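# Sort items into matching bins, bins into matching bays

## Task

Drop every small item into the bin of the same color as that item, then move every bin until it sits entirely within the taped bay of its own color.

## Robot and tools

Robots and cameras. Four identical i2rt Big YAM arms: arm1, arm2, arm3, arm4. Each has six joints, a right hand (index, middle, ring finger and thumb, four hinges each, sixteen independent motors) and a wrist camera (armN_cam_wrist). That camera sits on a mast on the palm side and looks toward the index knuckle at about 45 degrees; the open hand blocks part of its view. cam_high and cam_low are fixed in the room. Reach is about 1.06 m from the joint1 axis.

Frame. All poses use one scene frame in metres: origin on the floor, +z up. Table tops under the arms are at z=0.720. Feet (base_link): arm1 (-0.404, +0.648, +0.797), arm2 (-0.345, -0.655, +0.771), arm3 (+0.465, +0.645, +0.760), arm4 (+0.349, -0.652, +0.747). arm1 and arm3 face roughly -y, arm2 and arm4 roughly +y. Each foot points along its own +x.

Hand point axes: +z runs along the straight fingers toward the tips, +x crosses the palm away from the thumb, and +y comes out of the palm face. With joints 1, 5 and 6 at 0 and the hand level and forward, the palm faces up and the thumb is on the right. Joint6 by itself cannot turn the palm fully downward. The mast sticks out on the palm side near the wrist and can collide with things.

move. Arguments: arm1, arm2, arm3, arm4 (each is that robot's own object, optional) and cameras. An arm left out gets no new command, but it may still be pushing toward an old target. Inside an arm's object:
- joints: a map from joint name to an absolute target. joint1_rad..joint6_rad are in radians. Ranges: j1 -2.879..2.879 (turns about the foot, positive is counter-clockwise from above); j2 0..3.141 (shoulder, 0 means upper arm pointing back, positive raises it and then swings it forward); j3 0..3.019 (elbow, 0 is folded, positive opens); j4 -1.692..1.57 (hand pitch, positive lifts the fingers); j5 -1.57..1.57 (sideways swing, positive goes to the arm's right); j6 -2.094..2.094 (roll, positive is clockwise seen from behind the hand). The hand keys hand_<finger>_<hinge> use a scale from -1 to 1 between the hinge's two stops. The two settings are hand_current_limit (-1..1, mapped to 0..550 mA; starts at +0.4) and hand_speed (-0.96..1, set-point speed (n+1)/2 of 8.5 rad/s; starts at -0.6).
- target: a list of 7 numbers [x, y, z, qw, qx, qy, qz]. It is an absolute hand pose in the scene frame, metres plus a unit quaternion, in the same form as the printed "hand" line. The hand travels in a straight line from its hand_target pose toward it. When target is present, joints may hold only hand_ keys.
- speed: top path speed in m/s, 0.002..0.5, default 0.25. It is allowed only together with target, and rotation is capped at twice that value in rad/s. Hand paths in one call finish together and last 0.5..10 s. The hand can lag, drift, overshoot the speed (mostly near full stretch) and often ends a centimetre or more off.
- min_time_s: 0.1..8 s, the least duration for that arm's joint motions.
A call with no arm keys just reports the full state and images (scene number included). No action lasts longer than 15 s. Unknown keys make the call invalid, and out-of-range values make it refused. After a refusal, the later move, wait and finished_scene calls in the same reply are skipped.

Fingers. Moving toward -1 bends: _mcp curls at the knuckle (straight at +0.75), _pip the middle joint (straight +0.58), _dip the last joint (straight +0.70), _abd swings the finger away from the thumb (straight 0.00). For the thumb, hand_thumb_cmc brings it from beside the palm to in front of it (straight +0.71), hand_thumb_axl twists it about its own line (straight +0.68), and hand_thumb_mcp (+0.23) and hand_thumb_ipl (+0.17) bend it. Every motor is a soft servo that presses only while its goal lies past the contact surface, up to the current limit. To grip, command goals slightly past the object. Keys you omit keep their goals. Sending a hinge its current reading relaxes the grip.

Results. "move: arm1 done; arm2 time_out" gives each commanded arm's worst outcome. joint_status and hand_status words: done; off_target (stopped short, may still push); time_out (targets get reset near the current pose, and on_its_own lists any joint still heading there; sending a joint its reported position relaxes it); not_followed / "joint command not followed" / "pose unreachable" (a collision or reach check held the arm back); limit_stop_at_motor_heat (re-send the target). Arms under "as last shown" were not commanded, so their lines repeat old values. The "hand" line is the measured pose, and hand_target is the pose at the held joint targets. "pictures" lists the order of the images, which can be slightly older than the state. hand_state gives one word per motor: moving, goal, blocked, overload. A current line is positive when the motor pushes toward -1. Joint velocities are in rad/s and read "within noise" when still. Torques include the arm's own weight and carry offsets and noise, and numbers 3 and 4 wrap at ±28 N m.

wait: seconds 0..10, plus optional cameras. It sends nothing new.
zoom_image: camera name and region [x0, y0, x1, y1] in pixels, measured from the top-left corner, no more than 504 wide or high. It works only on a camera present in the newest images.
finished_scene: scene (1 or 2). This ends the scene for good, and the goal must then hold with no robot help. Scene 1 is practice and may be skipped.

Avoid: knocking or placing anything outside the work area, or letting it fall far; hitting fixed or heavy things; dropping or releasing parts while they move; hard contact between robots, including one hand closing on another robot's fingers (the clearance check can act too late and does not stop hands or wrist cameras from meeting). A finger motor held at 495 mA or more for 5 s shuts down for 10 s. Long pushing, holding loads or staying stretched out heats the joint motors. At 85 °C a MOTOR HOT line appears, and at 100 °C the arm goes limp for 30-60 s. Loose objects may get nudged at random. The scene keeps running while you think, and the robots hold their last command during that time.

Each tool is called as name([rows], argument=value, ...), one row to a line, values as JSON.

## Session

move()

Scene clock: 0.00 s.
Joint torques (N m): no reading
Motor temperatures (°C): arm1=[31 35 39 30 27 28] | arm2=[29 30 40 30 31 29] | arm3=[32 29 36 31 31 30] | arm4=[32 32 40 31 31 27]
Heat: arm1: hottest joint3_rad 39 °C; arm2: hottest joint3_rad 40 °C; arm3: hottest joint3_rad 36 °C; arm4: hottest joint3_rad 40 °C.
Joint velocities: within noise
arm1.joint_positions: joint1_rad=-0.063 joint2_rad=+0.623 joint3_rad=+1.461 joint4_rad=-1.192 joint5_rad=-0.017 joint6_rad=+1.178 hand_index_mcp=+0.753 hand_index_abd=+0.000 hand_index_pip=+0.577 hand_index_dip=+0.696 hand_middle_mcp=+0.753 hand_middle_abd=+0.000 hand_middle_pip=+0.577 hand_middle_dip=+0.696 hand_ring_mcp=+0.753 hand_ring_abd=+0.000 hand_ring_pip=+0.577 hand_ring_dip=+0.696 hand_thumb_cmc=+0.714 hand_thumb_axl=+0.677 hand_thumb_mcp=+0.226 hand_thumb_ipl=+0.168 hand_current_limit=+0.400 hand_speed=-0.600
arm1.joint_status: not commanded
arm1.hand_state: goal,goal,goal,goal,goal,goal,goal,goal,goal,goal,goal,goal,goal,goal,goal,goal
arm1.index_mcp_current_ma: 0
arm1.index_abd_current_ma: 0
arm1.index_pip_current_ma: 0
arm1.index_dip_current_ma: 0
arm1.middle_mcp_current_ma: 0
arm1.middle_abd_current_ma: 0
arm1.middle_pip_current_ma: 0
arm1.middle_dip_current_ma: 0
arm1.ring_mcp_current_ma: 0
arm1.ring_abd_current_ma: 0
arm1.ring_pip_current_ma: 0
arm1.ring_dip_current_ma: 0
arm1.thumb_cmc_current_ma: 0
arm1.thumb_axl_current_ma: 0
arm1.thumb_mcp_current_ma: 0
arm1.thumb_ipl_current_ma: 0
arm1.hand_goal_index_mcp: 0.754
arm1.hand_goal_index_abd: 0.000
arm1.hand_goal_index_pip: 0.576
arm1.hand_goal_index_dip: 0.696
arm1.hand_goal_middle_mcp: 0.754
arm1.hand_goal_middle_abd: 0.000
arm1.hand_goal_middle_pip: 0.576
arm1.hand_goal_middle_dip: 0.696
arm1.hand_goal_ring_mcp: 0.754
arm1.hand_goal_ring_abd: 0.000
arm1.hand_goal_ring_pip: 0.576
arm1.hand_goal_ring_dip: 0.696
arm1.hand_goal_thumb_cmc: 0.714
arm1.hand_goal_thumb_axl: 0.678
arm1.hand_goal_thumb_mcp: 0.226
arm1.hand_goal_thumb_ipl: 0.168
arm1.hand: x=-0.4782 y=+0.3963 z=+1.4119 quat_wxyz=(+0.472, +0.690, -0.448, +0.318) (m; scene frame)
arm1.hand_target: x=-0.4780 y=+0.4006 z=+1.4266 quat_wxyz=(+0.483, +0.682, -0.442, +0.325) (m; scene frame)
arm1.hand_status: not commanded
arm2.joint_positions: joint1_rad=+0.229 joint2_rad=+0.640 joint3_rad=+1.387 joint4_rad=-1.364 joint5_rad=-0.088 joint6_rad=+1.127 hand_index_mcp=+0.753 hand_index_abd=+0.000 hand_index_pip=+0.577 hand_index_dip=+0.696 hand_middle_mcp=+0.753 hand_middle_abd=+0.000 hand_middle_pip=+0.577 hand_middle_dip=+0.696 hand_ring_mcp=+0.753 hand_ring_abd=+0.000 hand_ring_pip=+0.577 hand_ring_dip=+0.696 hand_thumb_cmc=+0.714 hand_thumb_axl=+0.677 hand_thumb_mcp=+0.226 hand_thumb_ipl=+0.168 hand_current_limit=+0.400 hand_speed=-0.600
arm2.joint_status: not commanded
arm2.hand_state: goal,goal,goal,goal,goal,goal,goal,goal,goal,goal,goal,goal,goal,goal,goal,goal
arm2.index_mcp_current_ma: 0
arm2.index_abd_current_ma: 0
arm2.index_pip_current_ma: 0
arm2.index_dip_current_ma: 0
arm2.middle_mcp_current_ma: 0
arm2.middle_abd_current_ma: 0
arm2.middle_pip_current_ma: 0
arm2.middle_dip_current_ma: 0
arm2.ring_mcp_current_ma: 0
arm2.ring_abd_current_ma: 0
arm2.ring_pip_current_ma: 0
arm2.ring_dip_current_ma: 0
arm2.thumb_cmc_current_ma: 0
arm2.thumb_axl_current_ma: 0
arm2.thumb_mcp_current_ma: 0
arm2.thumb_ipl_current_ma: 0
arm2.hand_goal_index_mcp: 0.754
arm2.hand_goal_index_abd: 0.000
arm2.hand_goal_index_pip: 0.576
arm2.hand_goal_index_dip: 0.696
arm2.hand_goal_middle_mcp: 0.754
arm2.hand_goal_middle_abd: 0.000
arm2.hand_goal_middle_pip: 0.576
arm2.hand_goal_middle_dip: 0.696
arm2.hand_goal_ring_mcp: 0.754
arm2.hand_goal_ring_abd: 0.000
arm2.hand_goal_ring_pip: 0.576
arm2.hand_goal_ring_dip: 0.696
arm2.hand_goal_thumb_cmc: 0.714
arm2.hand_goal_thumb_axl: 0.678
arm2.hand_goal_thumb_mcp: 0.226
arm2.hand_goal_thumb_ipl: 0.168
arm2.hand: x=-0.3695 y=-0.3954 z=+1.3094 quat_wxyz=(-0.340, +0.311, +0.830, +0.315) (m; scene frame)
arm2.hand_target: x=-0.3687 y=-0.3976 z=+1.3195 quat_wxyz=(-0.347, +0.309, +0.825, +0.322) (m; scene frame)
arm2.hand_status: not commanded
arm3.joint_positions: joint1_rad=+0.287 joint2_rad=+0.629 joint3_rad=+1.368 joint4_rad=-1.292 joint5_rad=+0.011 joint6_rad=+1.148 hand_index_mcp=+0.753 hand_index_abd=+0.000 hand_index_pip=+0.577 hand_index_dip=+0.696 hand_middle_mcp=+0.753 hand_middle_abd=+0.000 hand_middle_pip=+0.577 hand_middle_dip=+0.696 hand_ring_mcp=+0.753 hand_ring_abd=+0.000 hand_ring_pip=+0.577 hand_ring_dip=+0.696 hand_thumb_cmc=+0.714 hand_thumb_axl=+0.677 hand_thumb_mcp=+0.226 hand_thumb_ipl=+0.168 hand_current_limit=+0.400 hand_speed=-0.600
arm3.joint_status: not commanded
arm3.hand_state: goal,goal,goal,goal,goal,goal,goal,goal,goal,goal,goal,goal,goal,goal,goal,goal
arm3.index_mcp_current_ma: 0
arm3.index_abd_current_ma: 0
arm3.index_pip_current_ma: 0
arm3.index_dip_current_ma: 0
arm3.middle_mcp_current_ma: 0
arm3.middle_abd_current_ma: 0
arm3.middle_pip_current_ma: 0
arm3.middle_dip_current_ma: 0
arm3.ring_mcp_current_ma: 0
arm3.ring_abd_current_ma: 0
arm3.ring_pip_current_ma: 0
arm3.ring_dip_current_ma: 0
arm3.thumb_cmc_current_ma: 0
arm3.thumb_axl_current_ma: 0
arm3.thumb_mcp_current_ma: 0
arm3.thumb_ipl_current_ma: 0
arm3.hand_goal_index_mcp: 0.754
arm3.hand_goal_index_abd: 0.000
arm3.hand_goal_index_pip: 0.576
arm3.hand_goal_index_dip: 0.696
arm3.hand_goal_middle_mcp: 0.754
arm3.hand_goal_middle_abd: 0.000
arm3.hand_goal_middle_pip: 0.576
arm3.hand_goal_middle_dip: 0.696
arm3.hand_goal_ring_mcp: 0.754
arm3.hand_goal_ring_abd: 0.000
arm3.hand_goal_ring_pip: 0.576
arm3.hand_goal_ring_dip: 0.696
arm3.hand_goal_thumb_cmc: 0.714
arm3.hand_goal_thumb_axl: 0.678
arm3.hand_goal_thumb_mcp: 0.226
arm3.hand_goal_thumb_ipl: 0.168
arm3.hand: x=+0.4151 y=+0.3830 z=+1.3091 quat_wxyz=(+0.394, +0.764, -0.420, +0.291) (m; scene frame)
arm3.hand_target: x=+0.4146 y=+0.3860 z=+1.3237 quat_wxyz=(+0.405, +0.757, -0.416, +0.300) (m; scene frame)
arm3.hand_status: not commanded
arm4.joint_positions: joint1_rad=-0.222 joint2_rad=+0.637 joint3_rad=+1.332 joint4_rad=-1.207 joint5_rad=-0.066 joint6_rad=+1.152 hand_index_mcp=+0.753 hand_index_abd=+0.000 hand_index_pip=+0.577 hand_index_dip=+0.696 hand_middle_mcp=+0.753 hand_middle_abd=+0.000 hand_middle_pip=+0.577 hand_middle_dip=+0.696 hand_ring_mcp=+0.753 hand_ring_abd=+0.000 hand_ring_pip=+0.577 hand_ring_dip=+0.696 hand_thumb_cmc=+0.714 hand_thumb_axl=+0.677 hand_thumb_mcp=+0.226 hand_thumb_ipl=+0.168 hand_current_limit=+0.400 hand_speed=-0.600
arm4.joint_status: not commanded
arm4.hand_state: goal,goal,goal,goal,goal,goal,goal,goal,goal,goal,goal,goal,goal,goal,goal,goal
arm4.index_mcp_current_ma: 0
arm4.index_abd_current_ma: 0
arm4.index_pip_current_ma: 0
arm4.index_dip_current_ma: 0
arm4.middle_mcp_current_ma: 0
arm4.middle_abd_current_ma: 0
arm4.middle_pip_current_ma: 0
arm4.middle_dip_current_ma: 0
arm4.ring_mcp_current_ma: 0
arm4.ring_abd_current_ma: 0
arm4.ring_pip_current_ma: 0
arm4.ring_dip_current_ma: 0
arm4.thumb_cmc_current_ma: 0
arm4.thumb_axl_current_ma: 0
arm4.thumb_mcp_current_ma: 0
arm4.thumb_ipl_current_ma: 0
arm4.hand_goal_index_mcp: 0.754
arm4.hand_goal_index_abd: 0.000
arm4.hand_goal_index_pip: 0.576
arm4.hand_goal_index_dip: 0.696
arm4.hand_goal_middle_mcp: 0.754
arm4.hand_goal_middle_abd: 0.000
arm4.hand_goal_middle_pip: 0.576
arm4.hand_goal_middle_dip: 0.696
arm4.hand_goal_ring_mcp: 0.754
arm4.hand_goal_ring_abd: 0.000
arm4.hand_goal_ring_pip: 0.576
arm4.hand_goal_ring_dip: 0.696
arm4.hand_goal_thumb_cmc: 0.714
arm4.hand_goal_thumb_axl: 0.678
arm4.hand_goal_thumb_mcp: 0.226
arm4.hand_goal_thumb_ipl: 0.168
arm4.hand: x=+0.5071 y=-0.4078 z=+1.2891 quat_wxyz=(-0.228, +0.567, +0.652, +0.449) (m; scene frame)
arm4.hand_target: x=+0.5061 y=-0.4105 z=+1.3054 quat_wxyz=(-0.234, +0.560, +0.646, +0.463) (m; scene frame)
arm4.hand_status: not commanded
pictures: arm1_cam_wrist, arm2_cam_wrist, arm3_cam_wrist, arm4_cam_wrist, cam_high, cam_low
Images, in order (width x height): arm1_cam_wrist 896x504, arm2_cam_wrist 896x504, arm3_cam_wrist 896x504, arm4_cam_wrist 896x504, cam_high 896x504, cam_low 896x504.

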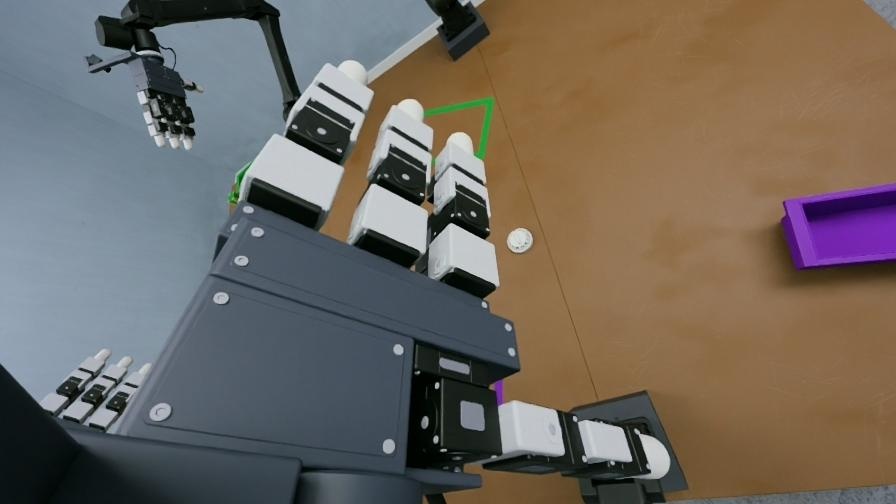

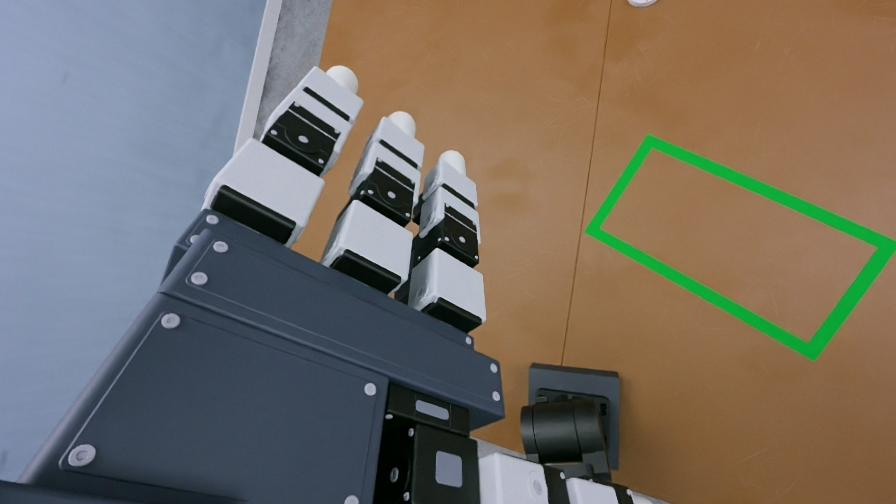

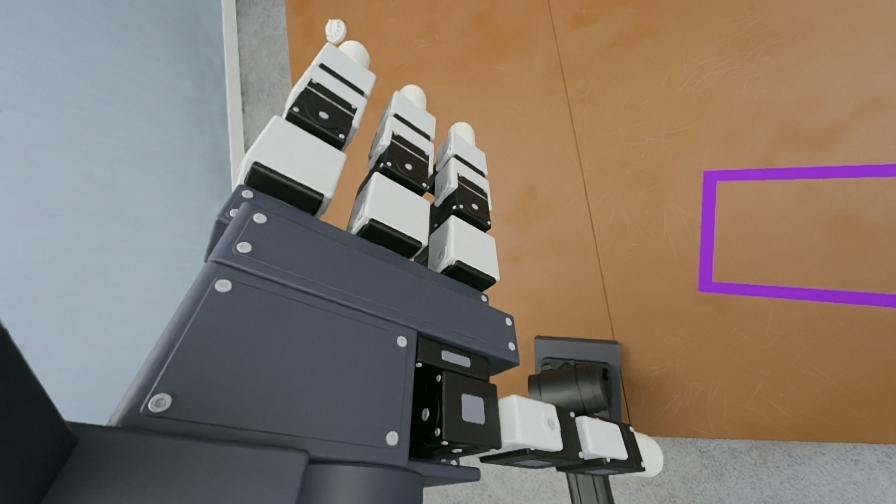

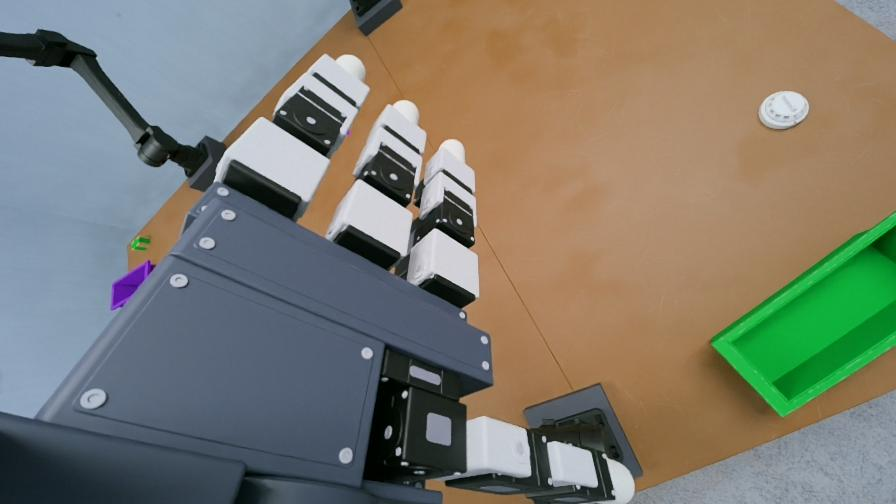

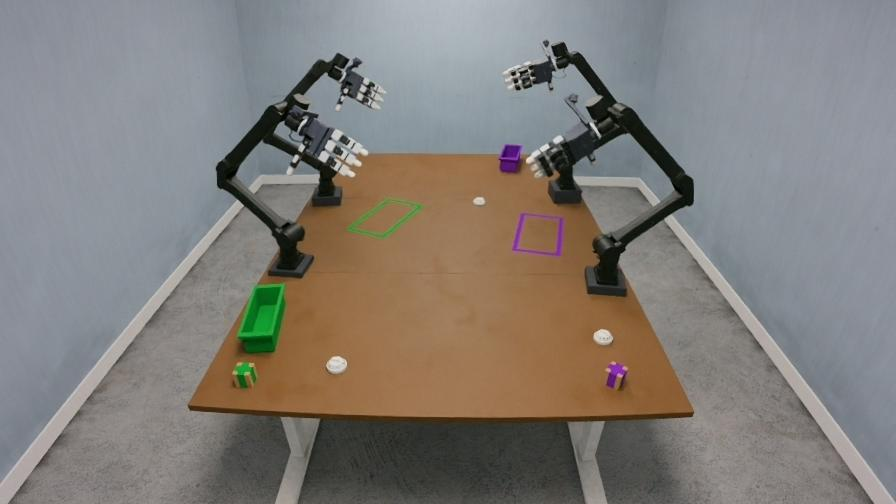

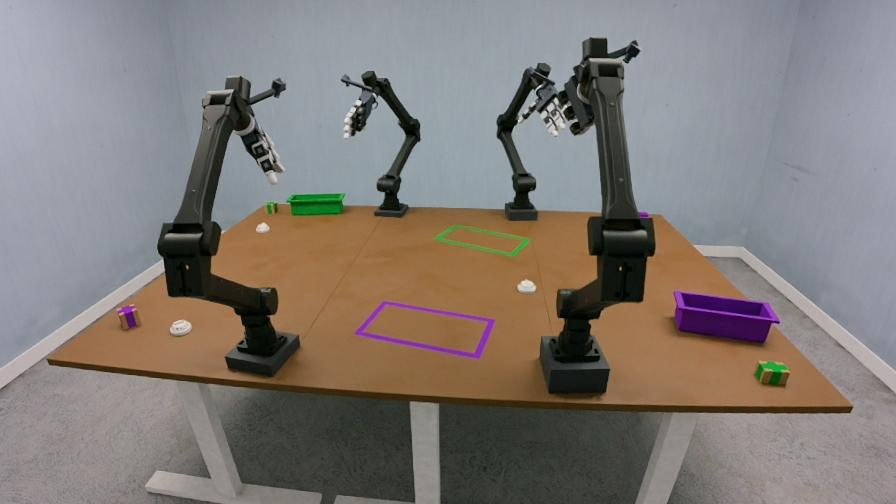

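zoom_image(camera="cam_high", region=[200, 280, 360, 400])

zoom_image(camera="cam_high", region=[570, 310, 660, 400])

zoom_image(camera="cam_high", region=[470, 130, 570, 210])

zoom_image(camera="cam_high", region=[320, 140, 400, 200])

zoom_image(camera="cam_low", region=[600, 190, 850, 420])

Scaled by 3.150 from the camera's 896x504 image, which has a finer 1280x720 frame.

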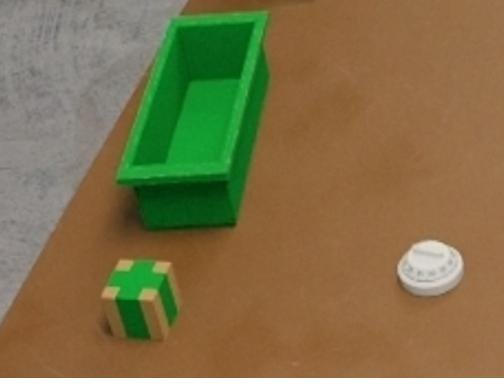

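Scaled by 5.600 from the camera's 896x504 image, which has a finer 1280x720 frame.

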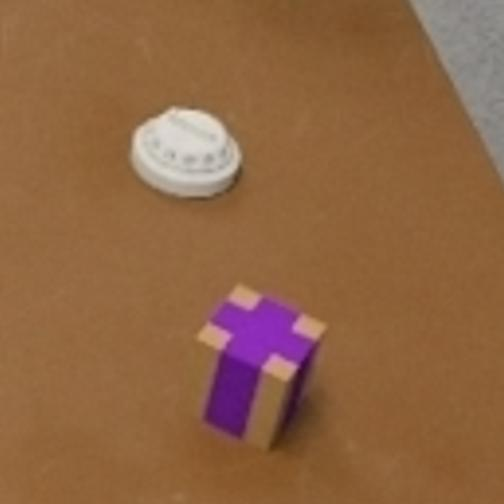

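Scaled by 5.040 from the camera's 896x504 image, which has a finer 1280x720 frame.

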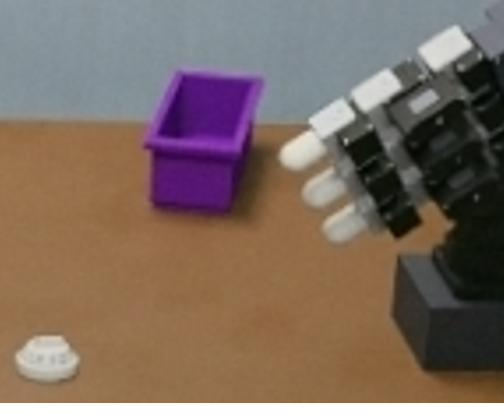

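Scaled by 6.300 from the camera's 896x504 image, which has a finer 1280x720 frame.

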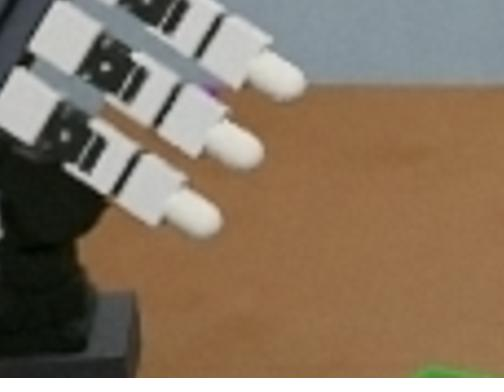

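Scaled by 2.016 from the camera's 896x504 image, which has a finer 1280x720 frame.

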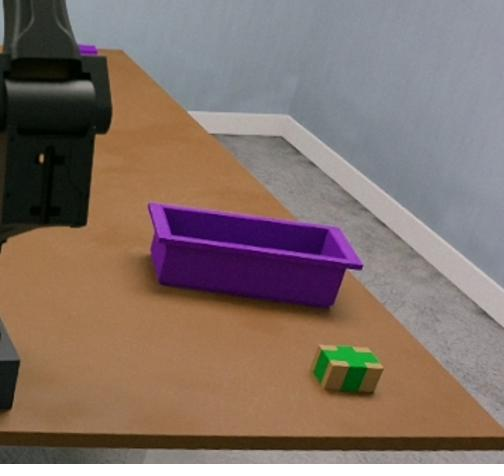

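move(arm1={"joints": {"joint1_rad": -1.17, "joint2_rad": 0.9, "joint3_rad": 1.4, "joint4_rad": -1.5, "joint5_rad": 0, "joint6_rad": 0.4, "hand_middle_mcp": -0.45, "hand_middle_pip": -0.67, "hand_middle_dip": -0.1, "hand_index_abd": 0.5, "hand_ring_abd": -0.5, "hand_speed": -0.3, "hand_current_limit": 0.4}}, arm2={"joints": {"joint1_rad": 1.35, "joint2_rad": 0.9, "joint3_rad": 1.4, "joint4_rad": -1.5, "joint5_rad": 0, "joint6_rad": 0, "hand_middle_mcp": -0.45, "hand_middle_pip": -0.67, "hand_middle_dip": -0.1, "hand_index_abd": 0.1, "hand_ring_abd": -0.1, "hand_speed": -0.3}}, arm3={"joints": {"joint1_rad": 1.54, "joint2_rad": 0.9, "joint3_rad": 1.4, "joint4_rad": -1.5, "joint5_rad": 0, "joint6_rad": 0.35, "hand_middle_mcp": -0.45, "hand_middle_pip": -0.67, "hand_middle_dip": -0.1, "hand_index_abd": 0.1, "hand_ring_abd": -0.1, "hand_speed": -0.3}}, arm4={"joints": {"joint1_rad": -1.374, "joint2_rad": 0.9, "joint3_rad": 1.4, "joint4_rad": -1.5, "joint5_rad": 0, "joint6_rad": 0.15, "hand_middle_mcp": -0.45, "hand_middle_pip": -0.67, "hand_middle_dip": -0.1, "hand_index_abd": 0.1, "hand_ring_abd": -0.1, "hand_speed": -0.3}}, cameras=["cam_high", "arm1_cam_wrist", "arm2_cam_wrist"])

zoom_image(camera="cam_high", region=[320, 130, 420, 200])

zoom_image(camera="cam_high", region=[340, 180, 440, 250])

zoom_image(camera="cam_high", region=[490, 190, 590, 270])

Scene clock: 104.10 s.
Joint torques (N m): arm1=[-2.02 -5.01 10.61 1.29 -0.11 -0.09] | arm2=[0.21 -4.72 8.98 1.09 0.18 -0.13] | arm3=[-1.44 -5.36 11.54 0.96 0.12 -0.19] | arm4=[0.5 -2.26 12.77 0.4 0.02 -0.2]
Motor temperatures (°C): arm1=[31 34 45 31 27 28] | arm2=[29 30 45 30 31 29] | arm3=[32 29 45 31 31 30] | arm4=[32 31 50 32 31 27]
Heat: arm1: hottest joint3_rad 45 °C; arm2: hottest joint3_rad 45 °C; arm3: hottest joint3_rad 45 °C; arm4: hottest joint3_rad 50 °C.
move: arm1 done; arm2 done; arm3 done; arm4 done
Joint velocities: within noise
arm1.joint_positions: joint1_rad=-1.160 joint2_rad=+0.912 joint3_rad=+1.373 joint4_rad=-1.491 joint5_rad=+0.001 joint6_rad=+0.415 hand_index_mcp=+0.756 hand_index_abd=+0.498 hand_index_pip=+0.577 hand_index_dip=+0.696 hand_middle_mcp=-0.433 hand_middle_abd=+0.001 hand_middle_pip=-0.668 hand_middle_dip=-0.097 hand_ring_mcp=+0.757 hand_ring_abd=-0.491 hand_ring_pip=+0.577 hand_ring_dip=+0.696 hand_thumb_cmc=+0.717 hand_thumb_axl=+0.677 hand_thumb_mcp=+0.223 hand_thumb_ipl=+0.168 hand_current_limit=+0.400 hand_speed=-0.300
arm1.joint_status: all done
arm1.hand_state: goal,goal,goal,goal,goal,goal,goal,goal,goal,goal,goal,goal,goal,goal,goal,goal
arm1.index_mcp_current_ma: 10
arm1.index_abd_current_ma: -7
arm1.index_pip_current_ma: 3
arm1.index_dip_current_ma: 0
arm1.middle_mcp_current_ma: 83
arm1.middle_abd_current_ma: 3
arm1.middle_pip_current_ma: 9
arm1.middle_dip_current_ma: 12
arm1.ring_mcp_current_ma: 15
arm1.ring_abd_current_ma: 34
arm1.ring_pip_current_ma: 3
arm1.ring_dip_current_ma: 0
arm1.thumb_cmc_current_ma: 14
arm1.thumb_axl_current_ma: -4
arm1.thumb_mcp_current_ma: -18
arm1.thumb_ipl_current_ma: -2
arm1.hand_goal_index_mcp: 0.754
arm1.hand_goal_index_abd: 0.500
arm1.hand_goal_index_pip: 0.576
arm1.hand_goal_index_dip: 0.696
arm1.hand_goal_middle_mcp: -0.450
arm1.hand_goal_middle_abd: 0.000
arm1.hand_goal_middle_pip: -0.670
arm1.hand_goal_middle_dip: -0.100
arm1.hand_goal_ring_mcp: 0.754
arm1.hand_goal_ring_abd: -0.500
arm1.hand_goal_ring_pip: 0.576
arm1.hand_goal_ring_dip: 0.696
arm1.hand_goal_thumb_cmc: 0.714
arm1.hand_goal_thumb_axl: 0.678
arm1.hand_goal_thumb_mcp: 0.226
arm1.hand_goal_thumb_ipl: 0.168
arm1.hand: x=-0.7527 y=+0.5231 z=+1.2664 quat_wxyz=(+0.255, +0.702, -0.658, -0.097) (m; scene frame)
arm1.hand_target: x=-0.7488 y=+0.5278 z=+1.2835 quat_wxyz=(+0.267, +0.701, -0.653, -0.105) (m; scene frame)
arm1.hand_status: not commanded
arm2.joint_positions: joint1_rad=+1.339 joint2_rad=+0.912 joint3_rad=+1.387 joint4_rad=-1.489 joint5_rad=-0.001 joint6_rad=+0.009 hand_index_mcp=+0.756 hand_index_abd=+0.100 hand_index_pip=+0.577 hand_index_dip=+0.696 hand_middle_mcp=-0.434 hand_middle_abd=+0.000 hand_middle_pip=-0.668 hand_middle_dip=-0.098 hand_ring_mcp=+0.756 hand_ring_abd=-0.097 hand_ring_pip=+0.577 hand_ring_dip=+0.696 hand_thumb_cmc=+0.717 hand_thumb_axl=+0.677 hand_thumb_mcp=+0.223 hand_thumb_ipl=+0.168 hand_current_limit=+0.400 hand_speed=-0.300
arm2.joint_status: all done
arm2.hand_state: goal,goal,goal,goal,goal,goal,goal,goal,goal,goal,goal,goal,goal,goal,goal,goal
arm2.index_mcp_current_ma: 2
arm2.index_abd_current_ma: 0
arm2.index_pip_current_ma: 1
arm2.index_dip_current_ma: 0
arm2.middle_mcp_current_ma: 43
arm2.middle_abd_current_ma: 0
arm2.middle_pip_current_ma: 2
arm2.middle_dip_current_ma: 3
arm2.ring_mcp_current_ma: 2
arm2.ring_abd_current_ma: 4
arm2.ring_pip_current_ma: 1
arm2.ring_dip_current_ma: 0
arm2.thumb_cmc_current_ma: 4
arm2.thumb_axl_current_ma: -1
arm2.thumb_mcp_current_ma: -6
arm2.thumb_ipl_current_ma: 0
arm2.hand_goal_index_mcp: 0.754
arm2.hand_goal_index_abd: 0.100
arm2.hand_goal_index_pip: 0.576
arm2.hand_goal_index_dip: 0.696
arm2.hand_goal_middle_mcp: -0.450
arm2.hand_goal_middle_abd: 0.000
arm2.hand_goal_middle_pip: -0.670
arm2.hand_goal_middle_dip: -0.100
arm2.hand_goal_ring_mcp: 0.754
arm2.hand_goal_ring_abd: -0.100
arm2.hand_goal_ring_pip: 0.576
arm2.hand_goal_ring_dip: 0.696
arm2.hand_goal_thumb_cmc: 0.714
arm2.hand_goal_thumb_axl: 0.678
arm2.hand_goal_thumb_mcp: 0.226
arm2.hand_goal_thumb_ipl: 0.168
arm2.hand: x=-0.7278 y=-0.5974 z=+1.2515 quat_wxyz=(-0.182, -0.643, +0.715, +0.206) (m; scene frame)
arm2.hand_target: x=-0.7224 y=-0.6030 z=+1.2610 quat_wxyz=(-0.187, -0.649, +0.707, +0.211) (m; scene frame)
arm2.hand_status: not commanded
arm3.joint_positions: joint1_rad=+1.533 joint2_rad=+0.915 joint3_rad=+1.368 joint4_rad=-1.488 joint5_rad=-0.001 joint6_rad=+0.360 hand_index_mcp=+0.755 hand_index_abd=+0.100 hand_index_pip=+0.577 hand_index_dip=+0.696 hand_middle_mcp=-0.434 hand_middle_abd=+0.000 hand_middle_pip=-0.668 hand_middle_dip=-0.098 hand_ring_mcp=+0.755 hand_ring_abd=-0.095 hand_ring_pip=+0.577 hand_ring_dip=+0.696 hand_thumb_cmc=+0.716 hand_thumb_axl=+0.677 hand_thumb_mcp=+0.224 hand_thumb_ipl=+0.168 hand_current_limit=+0.400 hand_speed=-0.300
arm3.joint_status: all done
arm3.hand_state: goal,goal,goal,goal,goal,goal,goal,goal,goal,goal,goal,goal,goal,goal,goal,goal
arm3.index_mcp_current_ma: 4
arm3.index_abd_current_ma: -1
arm3.index_pip_current_ma: 4
arm3.index_dip_current_ma: 0
arm3.middle_mcp_current_ma: 82
arm3.middle_abd_current_ma: 2
arm3.middle_pip_current_ma: 9
arm3.middle_dip_current_ma: 11
arm3.ring_mcp_current_ma: 5
arm3.ring_abd_current_ma: 20
arm3.ring_pip_current_ma: 4
arm3.ring_dip_current_ma: 0
arm3.thumb_cmc_current_ma: 7
arm3.thumb_axl_current_ma: -4
arm3.thumb_mcp_current_ma: -13
arm3.thumb_ipl_current_ma: -2
arm3.hand_goal_index_mcp: 0.754
arm3.hand_goal_index_abd: 0.100
arm3.hand_goal_index_pip: 0.576
arm3.hand_goal_index_dip: 0.696
arm3.hand_goal_middle_mcp: -0.450
arm3.hand_goal_middle_abd: 0.000
arm3.hand_goal_middle_pip: -0.670
arm3.hand_goal_middle_dip: -0.100
arm3.hand_goal_ring_mcp: 0.754
arm3.hand_goal_ring_abd: -0.100
arm3.hand_goal_ring_pip: 0.576
arm3.hand_goal_ring_dip: 0.696
arm3.hand_goal_thumb_cmc: 0.714
arm3.hand_goal_thumb_axl: 0.678
arm3.hand_goal_thumb_mcp: 0.226
arm3.hand_goal_thumb_ipl: 0.168
arm3.hand: x=+0.8266 y=+0.5310 z=+1.2230 quat_wxyz=(+0.171, +0.838, +0.477, +0.202) (m; scene frame)
arm3.hand_target: x=+0.8210 y=+0.5356 z=+1.2433 quat_wxyz=(+0.183, +0.830, +0.482, +0.215) (m; scene frame)
arm3.hand_status: not commanded
arm4.joint_positions: joint1_rad=-1.362 joint2_rad=+0.905 joint3_rad=+1.355 joint4_rad=-1.489 joint5_rad=+0.001 joint6_rad=+0.158 hand_index_mcp=+0.756 hand_index_abd=+0.100 hand_index_pip=+0.577 hand_index_dip=+0.696 hand_middle_mcp=-0.436 hand_middle_abd=+0.001 hand_middle_pip=-0.668 hand_middle_dip=-0.098 hand_ring_mcp=+0.756 hand_ring_abd=-0.095 hand_ring_pip=+0.577 hand_ring_dip=+0.696 hand_thumb_cmc=+0.716 hand_thumb_axl=+0.677 hand_thumb_mcp=+0.223 hand_thumb_ipl=+0.168 hand_current_limit=+0.400 hand_speed=-0.300
arm4.joint_status: all done
arm4.hand_state: goal,goal,goal,goal,goal,goal,goal,goal,goal,goal,goal,goal,goal,goal,goal,goal
arm4.index_mcp_current_ma: 0
arm4.index_abd_current_ma: 0
arm4.index_pip_current_ma: 0
arm4.index_dip_current_ma: 0
arm4.middle_mcp_current_ma: 5
arm4.middle_abd_current_ma: 0
arm4.middle_pip_current_ma: 0
arm4.middle_dip_current_ma: 0
arm4.ring_mcp_current_ma: 0
arm4.ring_abd_current_ma: 0
arm4.ring_pip_current_ma: 0
arm4.ring_dip_current_ma: 0
arm4.thumb_cmc_current_ma: 0
arm4.thumb_axl_current_ma: 0
arm4.thumb_mcp_current_ma: 0
arm4.thumb_ipl_current_ma: 0
arm4.hand_goal_index_mcp: 0.754
arm4.hand_goal_index_abd: 0.100
arm4.hand_goal_index_pip: 0.576
arm4.hand_goal_index_dip: 0.696
arm4.hand_goal_middle_mcp: -0.450
arm4.hand_goal_middle_abd: 0.000
arm4.hand_goal_middle_pip: -0.670
arm4.hand_goal_middle_dip: -0.100
arm4.hand_goal_ring_mcp: 0.754
arm4.hand_goal_ring_abd: -0.100
arm4.hand_goal_ring_pip: 0.576
arm4.hand_goal_ring_dip: 0.696
arm4.hand_goal_thumb_cmc: 0.714
arm4.hand_goal_thumb_axl: 0.678
arm4.hand_goal_thumb_mcp: 0.226
arm4.hand_goal_thumb_ipl: 0.168
arm4.hand: x=+0.7299 y=-0.6430 z=+1.2116 quat_wxyz=(+0.162, +0.697, +0.667, +0.208) (m; scene frame)
arm4.hand_target: x=+0.7261 y=-0.6470 z=+1.2359 quat_wxyz=(+0.176, +0.695, +0.662, +0.221) (m; scene frame)
arm4.hand_status: not commanded
pictures: arm1_cam_wrist, arm2_cam_wrist, cam_high
Images, in order (width x height): arm1_cam_wrist 896x504, arm2_cam_wrist 896x504, cam_high 896x504.

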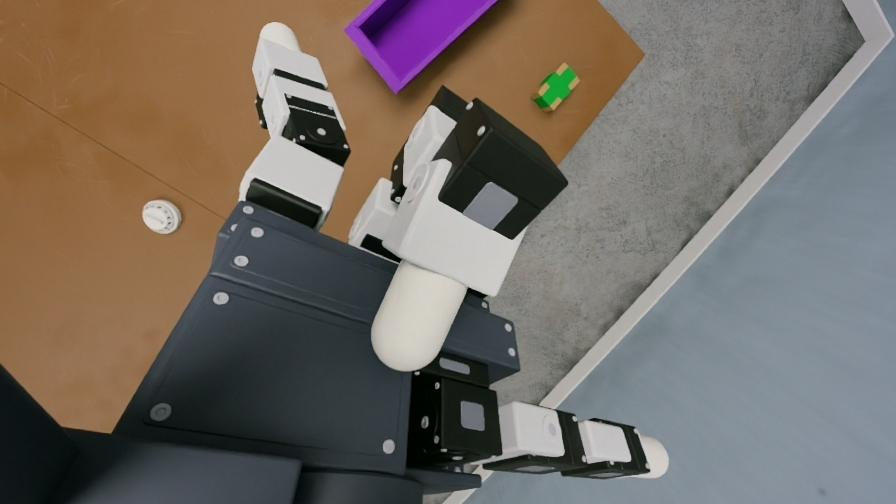

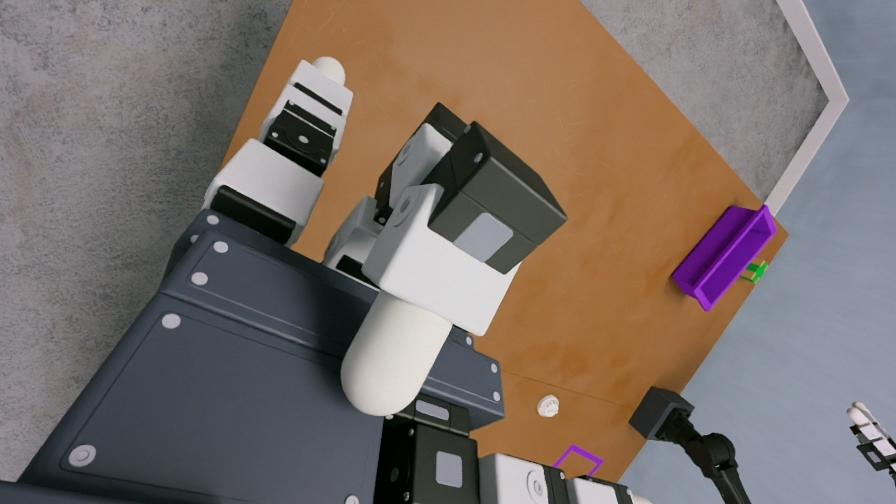

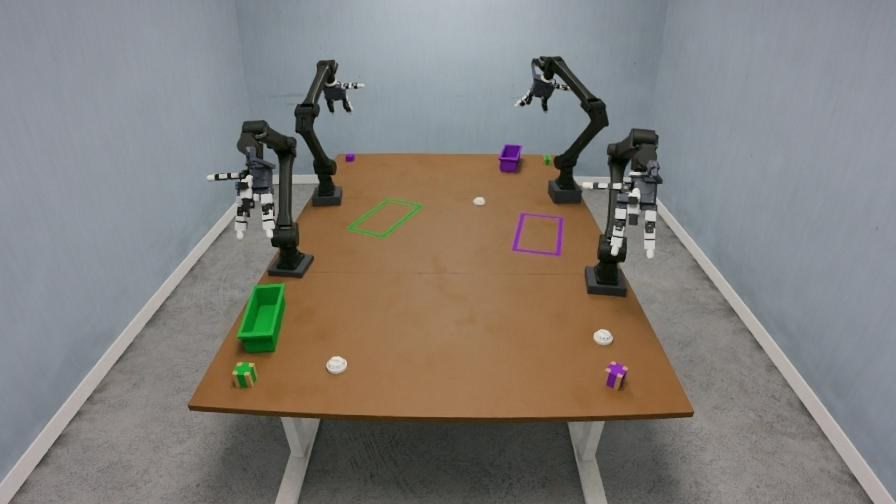

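Scaled by 5.040 from the camera's 896x504 image, which has a finer 1280x720 frame.

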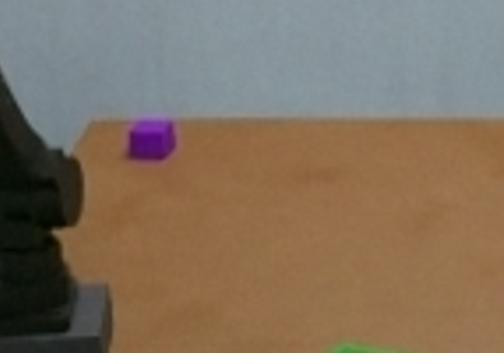

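Scaled by 5.040 from the camera's 896x504 image, which has a finer 1280x720 frame.

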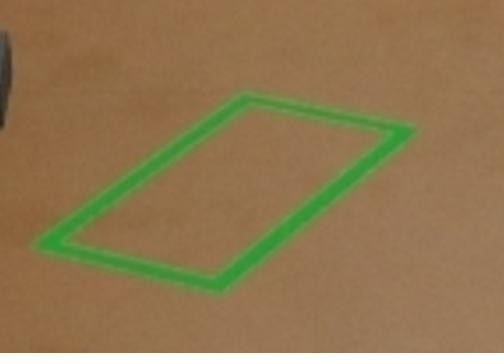

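Scaled by 5.040 from the camera's 896x504 image, which has a finer 1280x720 frame.

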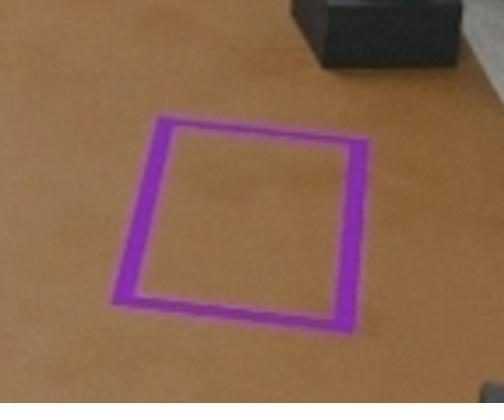

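move(arm1={"target": [-0.921, 0.4075, 1.04, -0.183, -0.683, 0.683, 0.183], "speed": 0.25}, arm2={"target": [-0.993, -0.6205, 1.02, -0.183, -0.683, 0.683, 0.183], "speed": 0.25}, arm3={"target": [1.0195, 0.525, 1.02, 0.2253, 0.8407, 0.4756, 0.1274], "speed": 0.25}, arm4={"target": [1.0497, -0.6025, 1.02, 0.1893, 0.7065, 0.6588, 0.1765], "speed": 0.25}, cameras=["cam_high", "arm1_cam_wrist", "arm2_cam_wrist", "arm3_cam_wrist", "arm4_cam_wrist"])

zoom_image(camera="cam_high", region=[200, 300, 300, 400])

zoom_image(camera="cam_high", region=[570, 310, 660, 400])

zoom_image(camera="cam_high", region=[470, 110, 570, 190])

zoom_image(camera="cam_high", region=[320, 110, 400, 180])

Scene clock: 138.80 s.
Joint torques (N m): arm1=[0.32 -12.57 11.55 2.09 0.3 0.25] | arm2=[0.15 -13.45 11.63 1.91 -0.07 -0.11] | arm3=[-1.96 -11.16 10.85 2.03 0.47 0.01] | arm4=[2.2 -12.75 15.04 1.1 0.33 -0.02]
Motor temperatures (°C): arm1=[31 35 48 31 27 28] | arm2=[29 30 46 30 31 29] | arm3=[32 29 46 31 31 31] | arm4=[32 32 55 32 31 27]
Heat: arm1: hottest joint3_rad 48 °C; arm2: hottest joint3_rad 46 °C; arm3: hottest joint3_rad 46 °C; arm4: hottest joint3_rad 55 °C.
move: arm1 off_target; arm2 off_target; arm3 off_target; arm4 off_target
Joint velocities: within noise
arm1.joint_positions: joint1_rad=-1.022 joint2_rad=+1.454 joint3_rad=+1.152 joint4_rad=-0.896 joint5_rad=+0.280 joint6_rad=+0.550 hand_index_mcp=+0.756 hand_index_abd=+0.498 hand_index_pip=+0.577 hand_index_dip=+0.696 hand_middle_mcp=-0.434 hand_middle_abd=+0.001 hand_middle_pip=-0.668 hand_middle_dip=-0.097 hand_ring_mcp=+0.757 hand_ring_abd=-0.493 hand_ring_pip=+0.577 hand_ring_dip=+0.696 hand_thumb_cmc=+0.717 hand_thumb_axl=+0.677 hand_thumb_mcp=+0.223 hand_thumb_ipl=+0.168 hand_current_limit=+0.400 hand_speed=-0.300
arm1.joint_status: not commanded
arm1.hand_state: goal,goal,goal,goal,goal,goal,goal,goal,goal,goal,goal,goal,goal,goal,goal,goal
arm1.index_mcp_current_ma: 10
arm1.index_abd_current_ma: -7
arm1.index_pip_current_ma: 3
arm1.index_dip_current_ma: 0
arm1.middle_mcp_current_ma: 77
arm1.middle_abd_current_ma: 3
arm1.middle_pip_current_ma: 9
arm1.middle_dip_current_ma: 12
arm1.ring_mcp_current_ma: 15
arm1.ring_abd_current_ma: 28
arm1.ring_pip_current_ma: 3
arm1.ring_dip_current_ma: 0
arm1.thumb_cmc_current_ma: 14
arm1.thumb_axl_current_ma: -4
arm1.thumb_mcp_current_ma: -18
arm1.thumb_ipl_current_ma: -2
arm1.hand_goal_index_mcp: 0.754
arm1.hand_goal_index_abd: 0.500
arm1.hand_goal_index_pip: 0.576
arm1.hand_goal_index_dip: 0.696
arm1.hand_goal_middle_mcp: -0.450
arm1.hand_goal_middle_abd: 0.000
arm1.hand_goal_middle_pip: -0.670
arm1.hand_goal_middle_dip: -0.100
arm1.hand_goal_ring_mcp: 0.754
arm1.hand_goal_ring_abd: -0.500
arm1.hand_goal_ring_pip: 0.576
arm1.hand_goal_ring_dip: 0.696
arm1.hand_goal_thumb_cmc: 0.714
arm1.hand_goal_thumb_axl: 0.678
arm1.hand_goal_thumb_mcp: 0.226
arm1.hand_goal_thumb_ipl: 0.168
arm1.hand: x=-0.9109 y=+0.4196 z=+1.0184 quat_wxyz=(+0.155, +0.692, -0.682, -0.179) (m; scene frame)
arm1.hand_target: x=-0.9199 y=+0.4080 z=+1.0400 quat_wxyz=(+0.183, +0.683, -0.683, -0.183) (m; scene frame)
arm1.hand_status: off_target (0.027 m and 3.4 deg from the pose sent, 0.305 m and 13.4 deg at the start)
arm2.joint_positions: joint1_rad=+1.398 joint2_rad=+1.523 joint3_rad=+1.257 joint4_rad=-0.824 joint5_rad=-0.020 joint6_rad=-0.012 hand_index_mcp=+0.756 hand_index_abd=+0.100 hand_index_pip=+0.577 hand_index_dip=+0.696 hand_middle_mcp=-0.436 hand_middle_abd=+0.000 hand_middle_pip=-0.668 hand_middle_dip=-0.098 hand_ring_mcp=+0.756 hand_ring_abd=-0.097 hand_ring_pip=+0.577 hand_ring_dip=+0.696 hand_thumb_cmc=+0.717 hand_thumb_axl=+0.677 hand_thumb_mcp=+0.223 hand_thumb_ipl=+0.168 hand_current_limit=+0.400 hand_speed=-0.300
arm2.joint_status: not commanded
arm2.hand_state: goal,goal,goal,goal,goal,goal,goal,goal,goal,goal,goal,goal,goal,goal,goal,goal
arm2.index_mcp_current_ma: 3
arm2.index_abd_current_ma: 0
arm2.index_pip_current_ma: 1
arm2.index_dip_current_ma: 0
arm2.middle_mcp_current_ma: 37
arm2.middle_abd_current_ma: 0
arm2.middle_pip_current_ma: 2
arm2.middle_dip_current_ma: 3
arm2.ring_mcp_current_ma: 3
arm2.ring_abd_current_ma: 4
arm2.ring_pip_current_ma: 1
arm2.ring_dip_current_ma: 0
arm2.thumb_cmc_current_ma: 5
arm2.thumb_axl_current_ma: -1
arm2.thumb_mcp_current_ma: -6
arm2.thumb_ipl_current_ma: 0
arm2.hand_goal_index_mcp: 0.754
arm2.hand_goal_index_abd: 0.100
arm2.hand_goal_index_pip: 0.576
arm2.hand_goal_index_dip: 0.696
arm2.hand_goal_middle_mcp: -0.450
arm2.hand_goal_middle_abd: 0.000
arm2.hand_goal_middle_pip: -0.670
arm2.hand_goal_middle_dip: -0.100
arm2.hand_goal_ring_mcp: 0.754
arm2.hand_goal_ring_abd: -0.100
arm2.hand_goal_ring_pip: 0.576
arm2.hand_goal_ring_dip: 0.696
arm2.hand_goal_thumb_cmc: 0.714
arm2.hand_goal_thumb_axl: 0.678
arm2.hand_goal_thumb_mcp: 0.226
arm2.hand_goal_thumb_ipl: 0.168
arm2.hand: x=-0.9747 y=-0.6128 z=+1.0015 quat_wxyz=(-0.167, -0.680, +0.694, +0.169) (m; scene frame)
arm2.hand_target: x=-0.9916 y=-0.6206 z=+1.0202 quat_wxyz=(-0.183, -0.683, +0.683, +0.183) (m; scene frame)
arm2.hand_status: off_target (0.027 m and 2.8 deg from the pose sent, 0.353 m and 6.4 deg at the start)
arm3.joint_positions: joint1_rad=+1.658 joint2_rad=+1.385 joint3_rad=+1.158 joint4_rad=-0.907 joint5_rad=+0.232 joint6_rad=+0.429 hand_index_mcp=+0.755 hand_index_abd=+0.100 hand_index_pip=+0.577 hand_index_dip=+0.696 hand_middle_mcp=-0.436 hand_middle_abd=+0.000 hand_middle_pip=-0.668 hand_middle_dip=-0.098 hand_ring_mcp=+0.755 hand_ring_abd=-0.096 hand_ring_pip=+0.577 hand_ring_dip=+0.696 hand_thumb_cmc=+0.716 hand_thumb_axl=+0.677 hand_thumb_mcp=+0.224 hand_thumb_ipl=+0.168 hand_current_limit=+0.400 hand_speed=-0.300
arm3.joint_status: not commanded
arm3.hand_state: goal,goal,goal,goal,goal,goal,goal,goal,goal,goal,goal,goal,goal,goal,goal,goal
arm3.index_mcp_current_ma: 6
arm3.index_abd_current_ma: -1
arm3.index_pip_current_ma: 4
arm3.index_dip_current_ma: 0
arm3.middle_mcp_current_ma: 75
arm3.middle_abd_current_ma: 2
arm3.middle_pip_current_ma: 9
arm3.middle_dip_current_ma: 11
arm3.ring_mcp_current_ma: 6
arm3.ring_abd_current_ma: 17
arm3.ring_pip_current_ma: 4
arm3.ring_dip_current_ma: 0
arm3.thumb_cmc_current_ma: 8
arm3.thumb_axl_current_ma: -4
arm3.thumb_mcp_current_ma: -13
arm3.thumb_ipl_current_ma: -2
arm3.hand_goal_index_mcp: 0.754
arm3.hand_goal_index_abd: 0.100
arm3.hand_goal_index_pip: 0.576
arm3.hand_goal_index_dip: 0.696
arm3.hand_goal_middle_mcp: -0.450
arm3.hand_goal_middle_abd: 0.000
arm3.hand_goal_middle_pip: -0.670
arm3.hand_goal_middle_dip: -0.100
arm3.hand_goal_ring_mcp: 0.754
arm3.hand_goal_ring_abd: -0.100
arm3.hand_goal_ring_pip: 0.576
arm3.hand_goal_ring_dip: 0.696
arm3.hand_goal_thumb_cmc: 0.714
arm3.hand_goal_thumb_axl: 0.678
arm3.hand_goal_thumb_mcp: 0.226
arm3.hand_goal_thumb_ipl: 0.168
arm3.hand: x=+1.0094 y=+0.5235 z=+1.0096 quat_wxyz=(+0.216, +0.842, +0.482, +0.113) (m; scene frame)
arm3.hand_target: x=+1.0190 y=+0.5251 z=+1.0200 quat_wxyz=(+0.225, +0.841, +0.476, +0.127) (m; scene frame)
arm3.hand_status: off_target (0.015 m and 2.1 deg from the pose sent, 0.280 m and 10.6 deg at the start)
arm4.joint_positions: joint1_rad=-1.335 joint2_rad=+1.679 joint3_rad=+1.470 joint4_rad=-0.930 joint5_rad=+0.099 joint6_rad=+0.186 hand_index_mcp=+0.757 hand_index_abd=+0.100 hand_index_pip=+0.577 hand_index_dip=+0.696 hand_middle_mcp=-0.437 hand_middle_abd=+0.001 hand_middle_pip=-0.668 hand_middle_dip=-0.098 hand_ring_mcp=+0.756 hand_ring_abd=-0.096 hand_ring_pip=+0.577 hand_ring_dip=+0.696 hand_thumb_cmc=+0.717 hand_thumb_axl=+0.677 hand_thumb_mcp=+0.223 hand_thumb_ipl=+0.168 hand_current_limit=+0.400 hand_speed=-0.300
arm4.joint_status: not commanded
arm4.hand_state: goal,goal,goal,goal,goal,goal,goal,goal,goal,goal,goal,goal,goal,goal,goal,goal
arm4.index_mcp_current_ma: 0
arm4.index_abd_current_ma: 0
arm4.index_pip_current_ma: 0
arm4.index_dip_current_ma: 0
arm4.middle_mcp_current_ma: 4
arm4.middle_abd_current_ma: 0
arm4.middle_pip_current_ma: 0
arm4.middle_dip_current_ma: 0
arm4.ring_mcp_current_ma: 0
arm4.ring_abd_current_ma: 0
arm4.ring_pip_current_ma: 0
arm4.ring_dip_current_ma: 0
arm4.thumb_cmc_current_ma: 0
arm4.thumb_axl_current_ma: 0
arm4.thumb_mcp_current_ma: 0
arm4.thumb_ipl_current_ma: 0
arm4.hand_goal_index_mcp: 0.754
arm4.hand_goal_index_abd: 0.100
arm4.hand_goal_index_pip: 0.576
arm4.hand_goal_index_dip: 0.696
arm4.hand_goal_middle_mcp: -0.450
arm4.hand_goal_middle_abd: 0.000
arm4.hand_goal_middle_pip: -0.670
arm4.hand_goal_middle_dip: -0.100
arm4.hand_goal_ring_mcp: 0.754
arm4.hand_goal_ring_abd: -0.100
arm4.hand_goal_ring_pip: 0.576
arm4.hand_goal_ring_dip: 0.696
arm4.hand_goal_thumb_cmc: 0.714
arm4.hand_goal_thumb_axl: 0.678
arm4.hand_goal_thumb_mcp: 0.226
arm4.hand_goal_thumb_ipl: 0.168
arm4.hand: x=+1.0273 y=-0.6115 z=+0.9811 quat_wxyz=(+0.167, +0.713, +0.666, +0.144) (m; scene frame)
arm4.hand_target: x=+1.0463 y=-0.6027 z=+1.0204 quat_wxyz=(+0.189, +0.706, +0.659, +0.177) (m; scene frame)
arm4.hand_status: off_target (0.046 m and 4.6 deg from the pose sent, 0.375 m and 4.9 deg at the start)
pictures: arm1_cam_wrist, arm2_cam_wrist, arm3_cam_wrist, arm4_cam_wrist, cam_high
Images, in order (width x height): arm1_cam_wrist 896x504, arm2_cam_wrist 896x504, arm3_cam_wrist 896x504, arm4_cam_wrist 896x504, cam_high 896x504.

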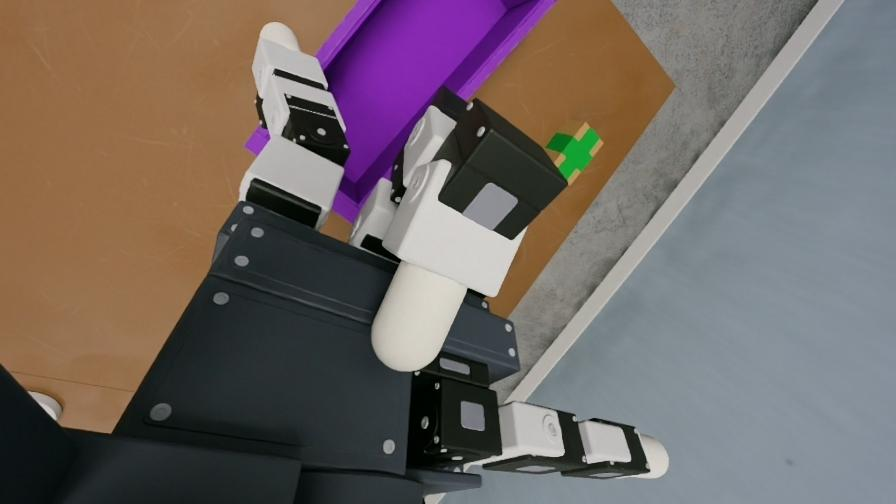

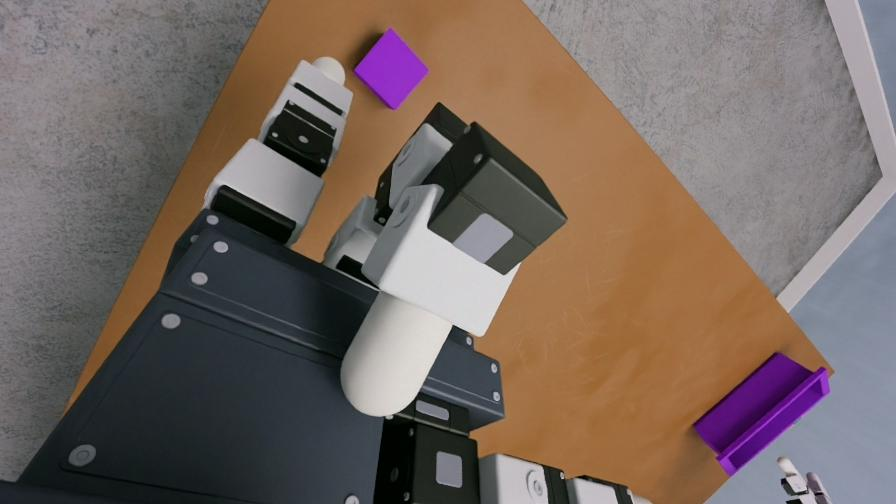

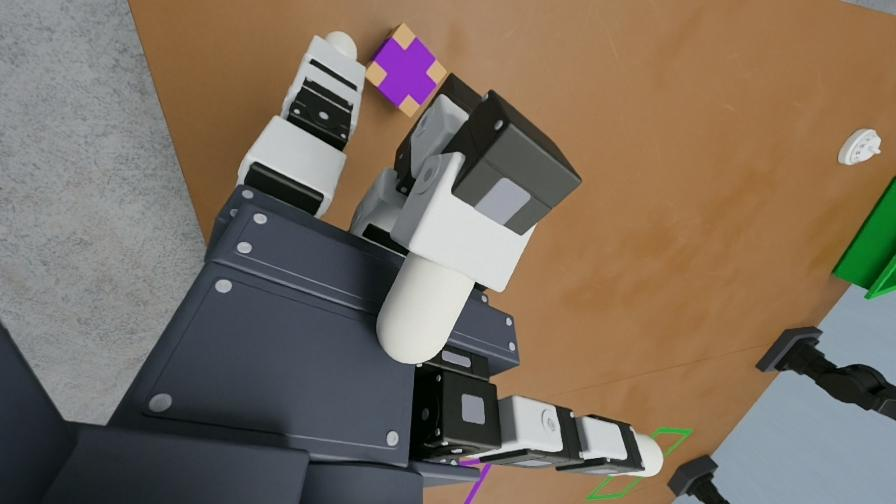

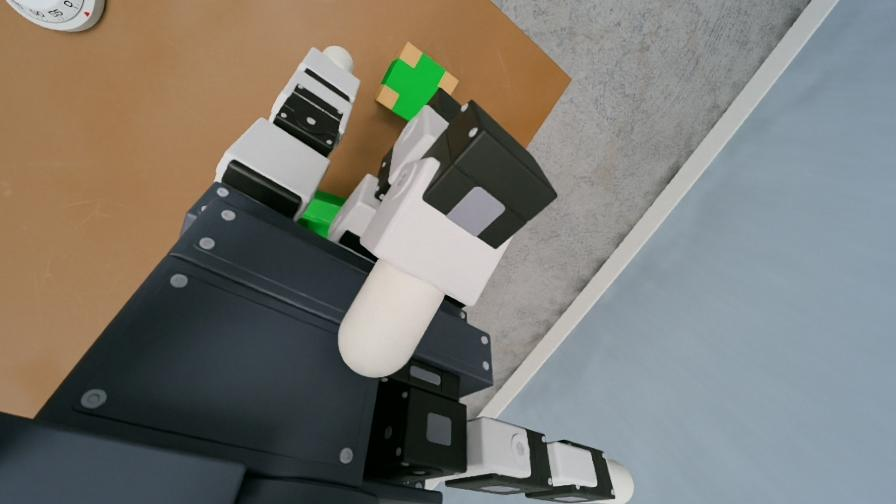

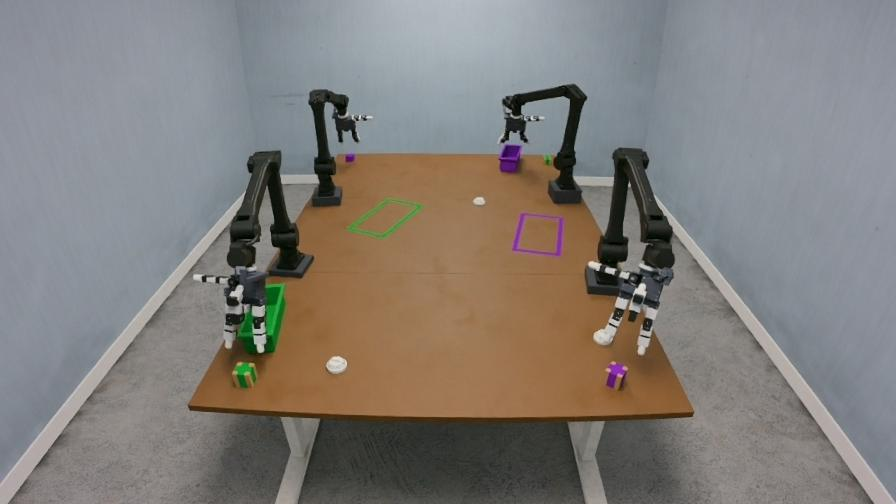

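Scaled by 5.040 from the camera's 896x504 image, which has a finer 1280x720 frame.

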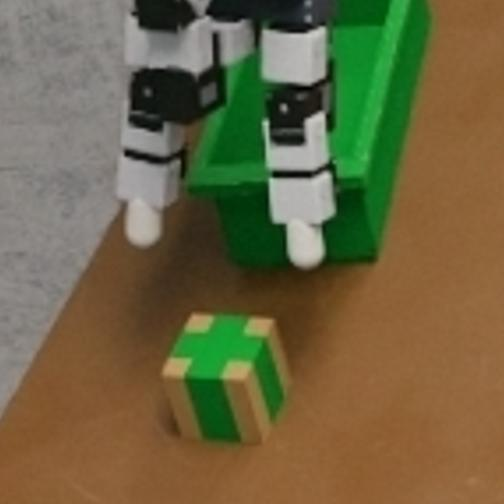

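Scaled by 5.600 from the camera's 896x504 image, which has a finer 1280x720 frame.

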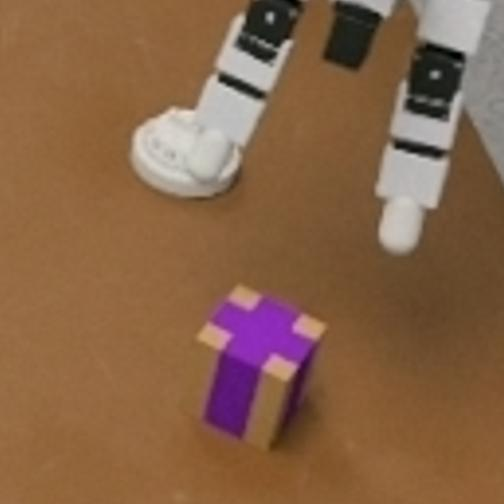

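Scaled by 5.040 from the camera's 896x504 image, which has a finer 1280x720 frame.

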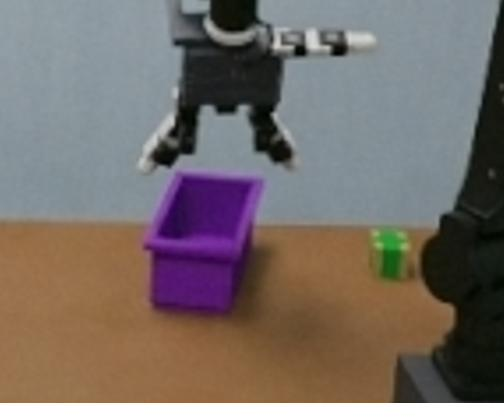

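Scaled by 6.300 from the camera's 896x504 image, which has a finer 1280x720 frame.

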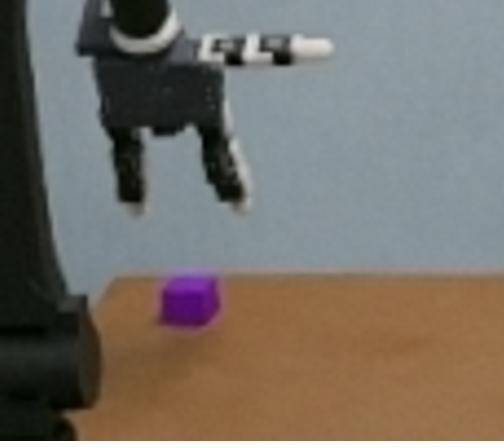

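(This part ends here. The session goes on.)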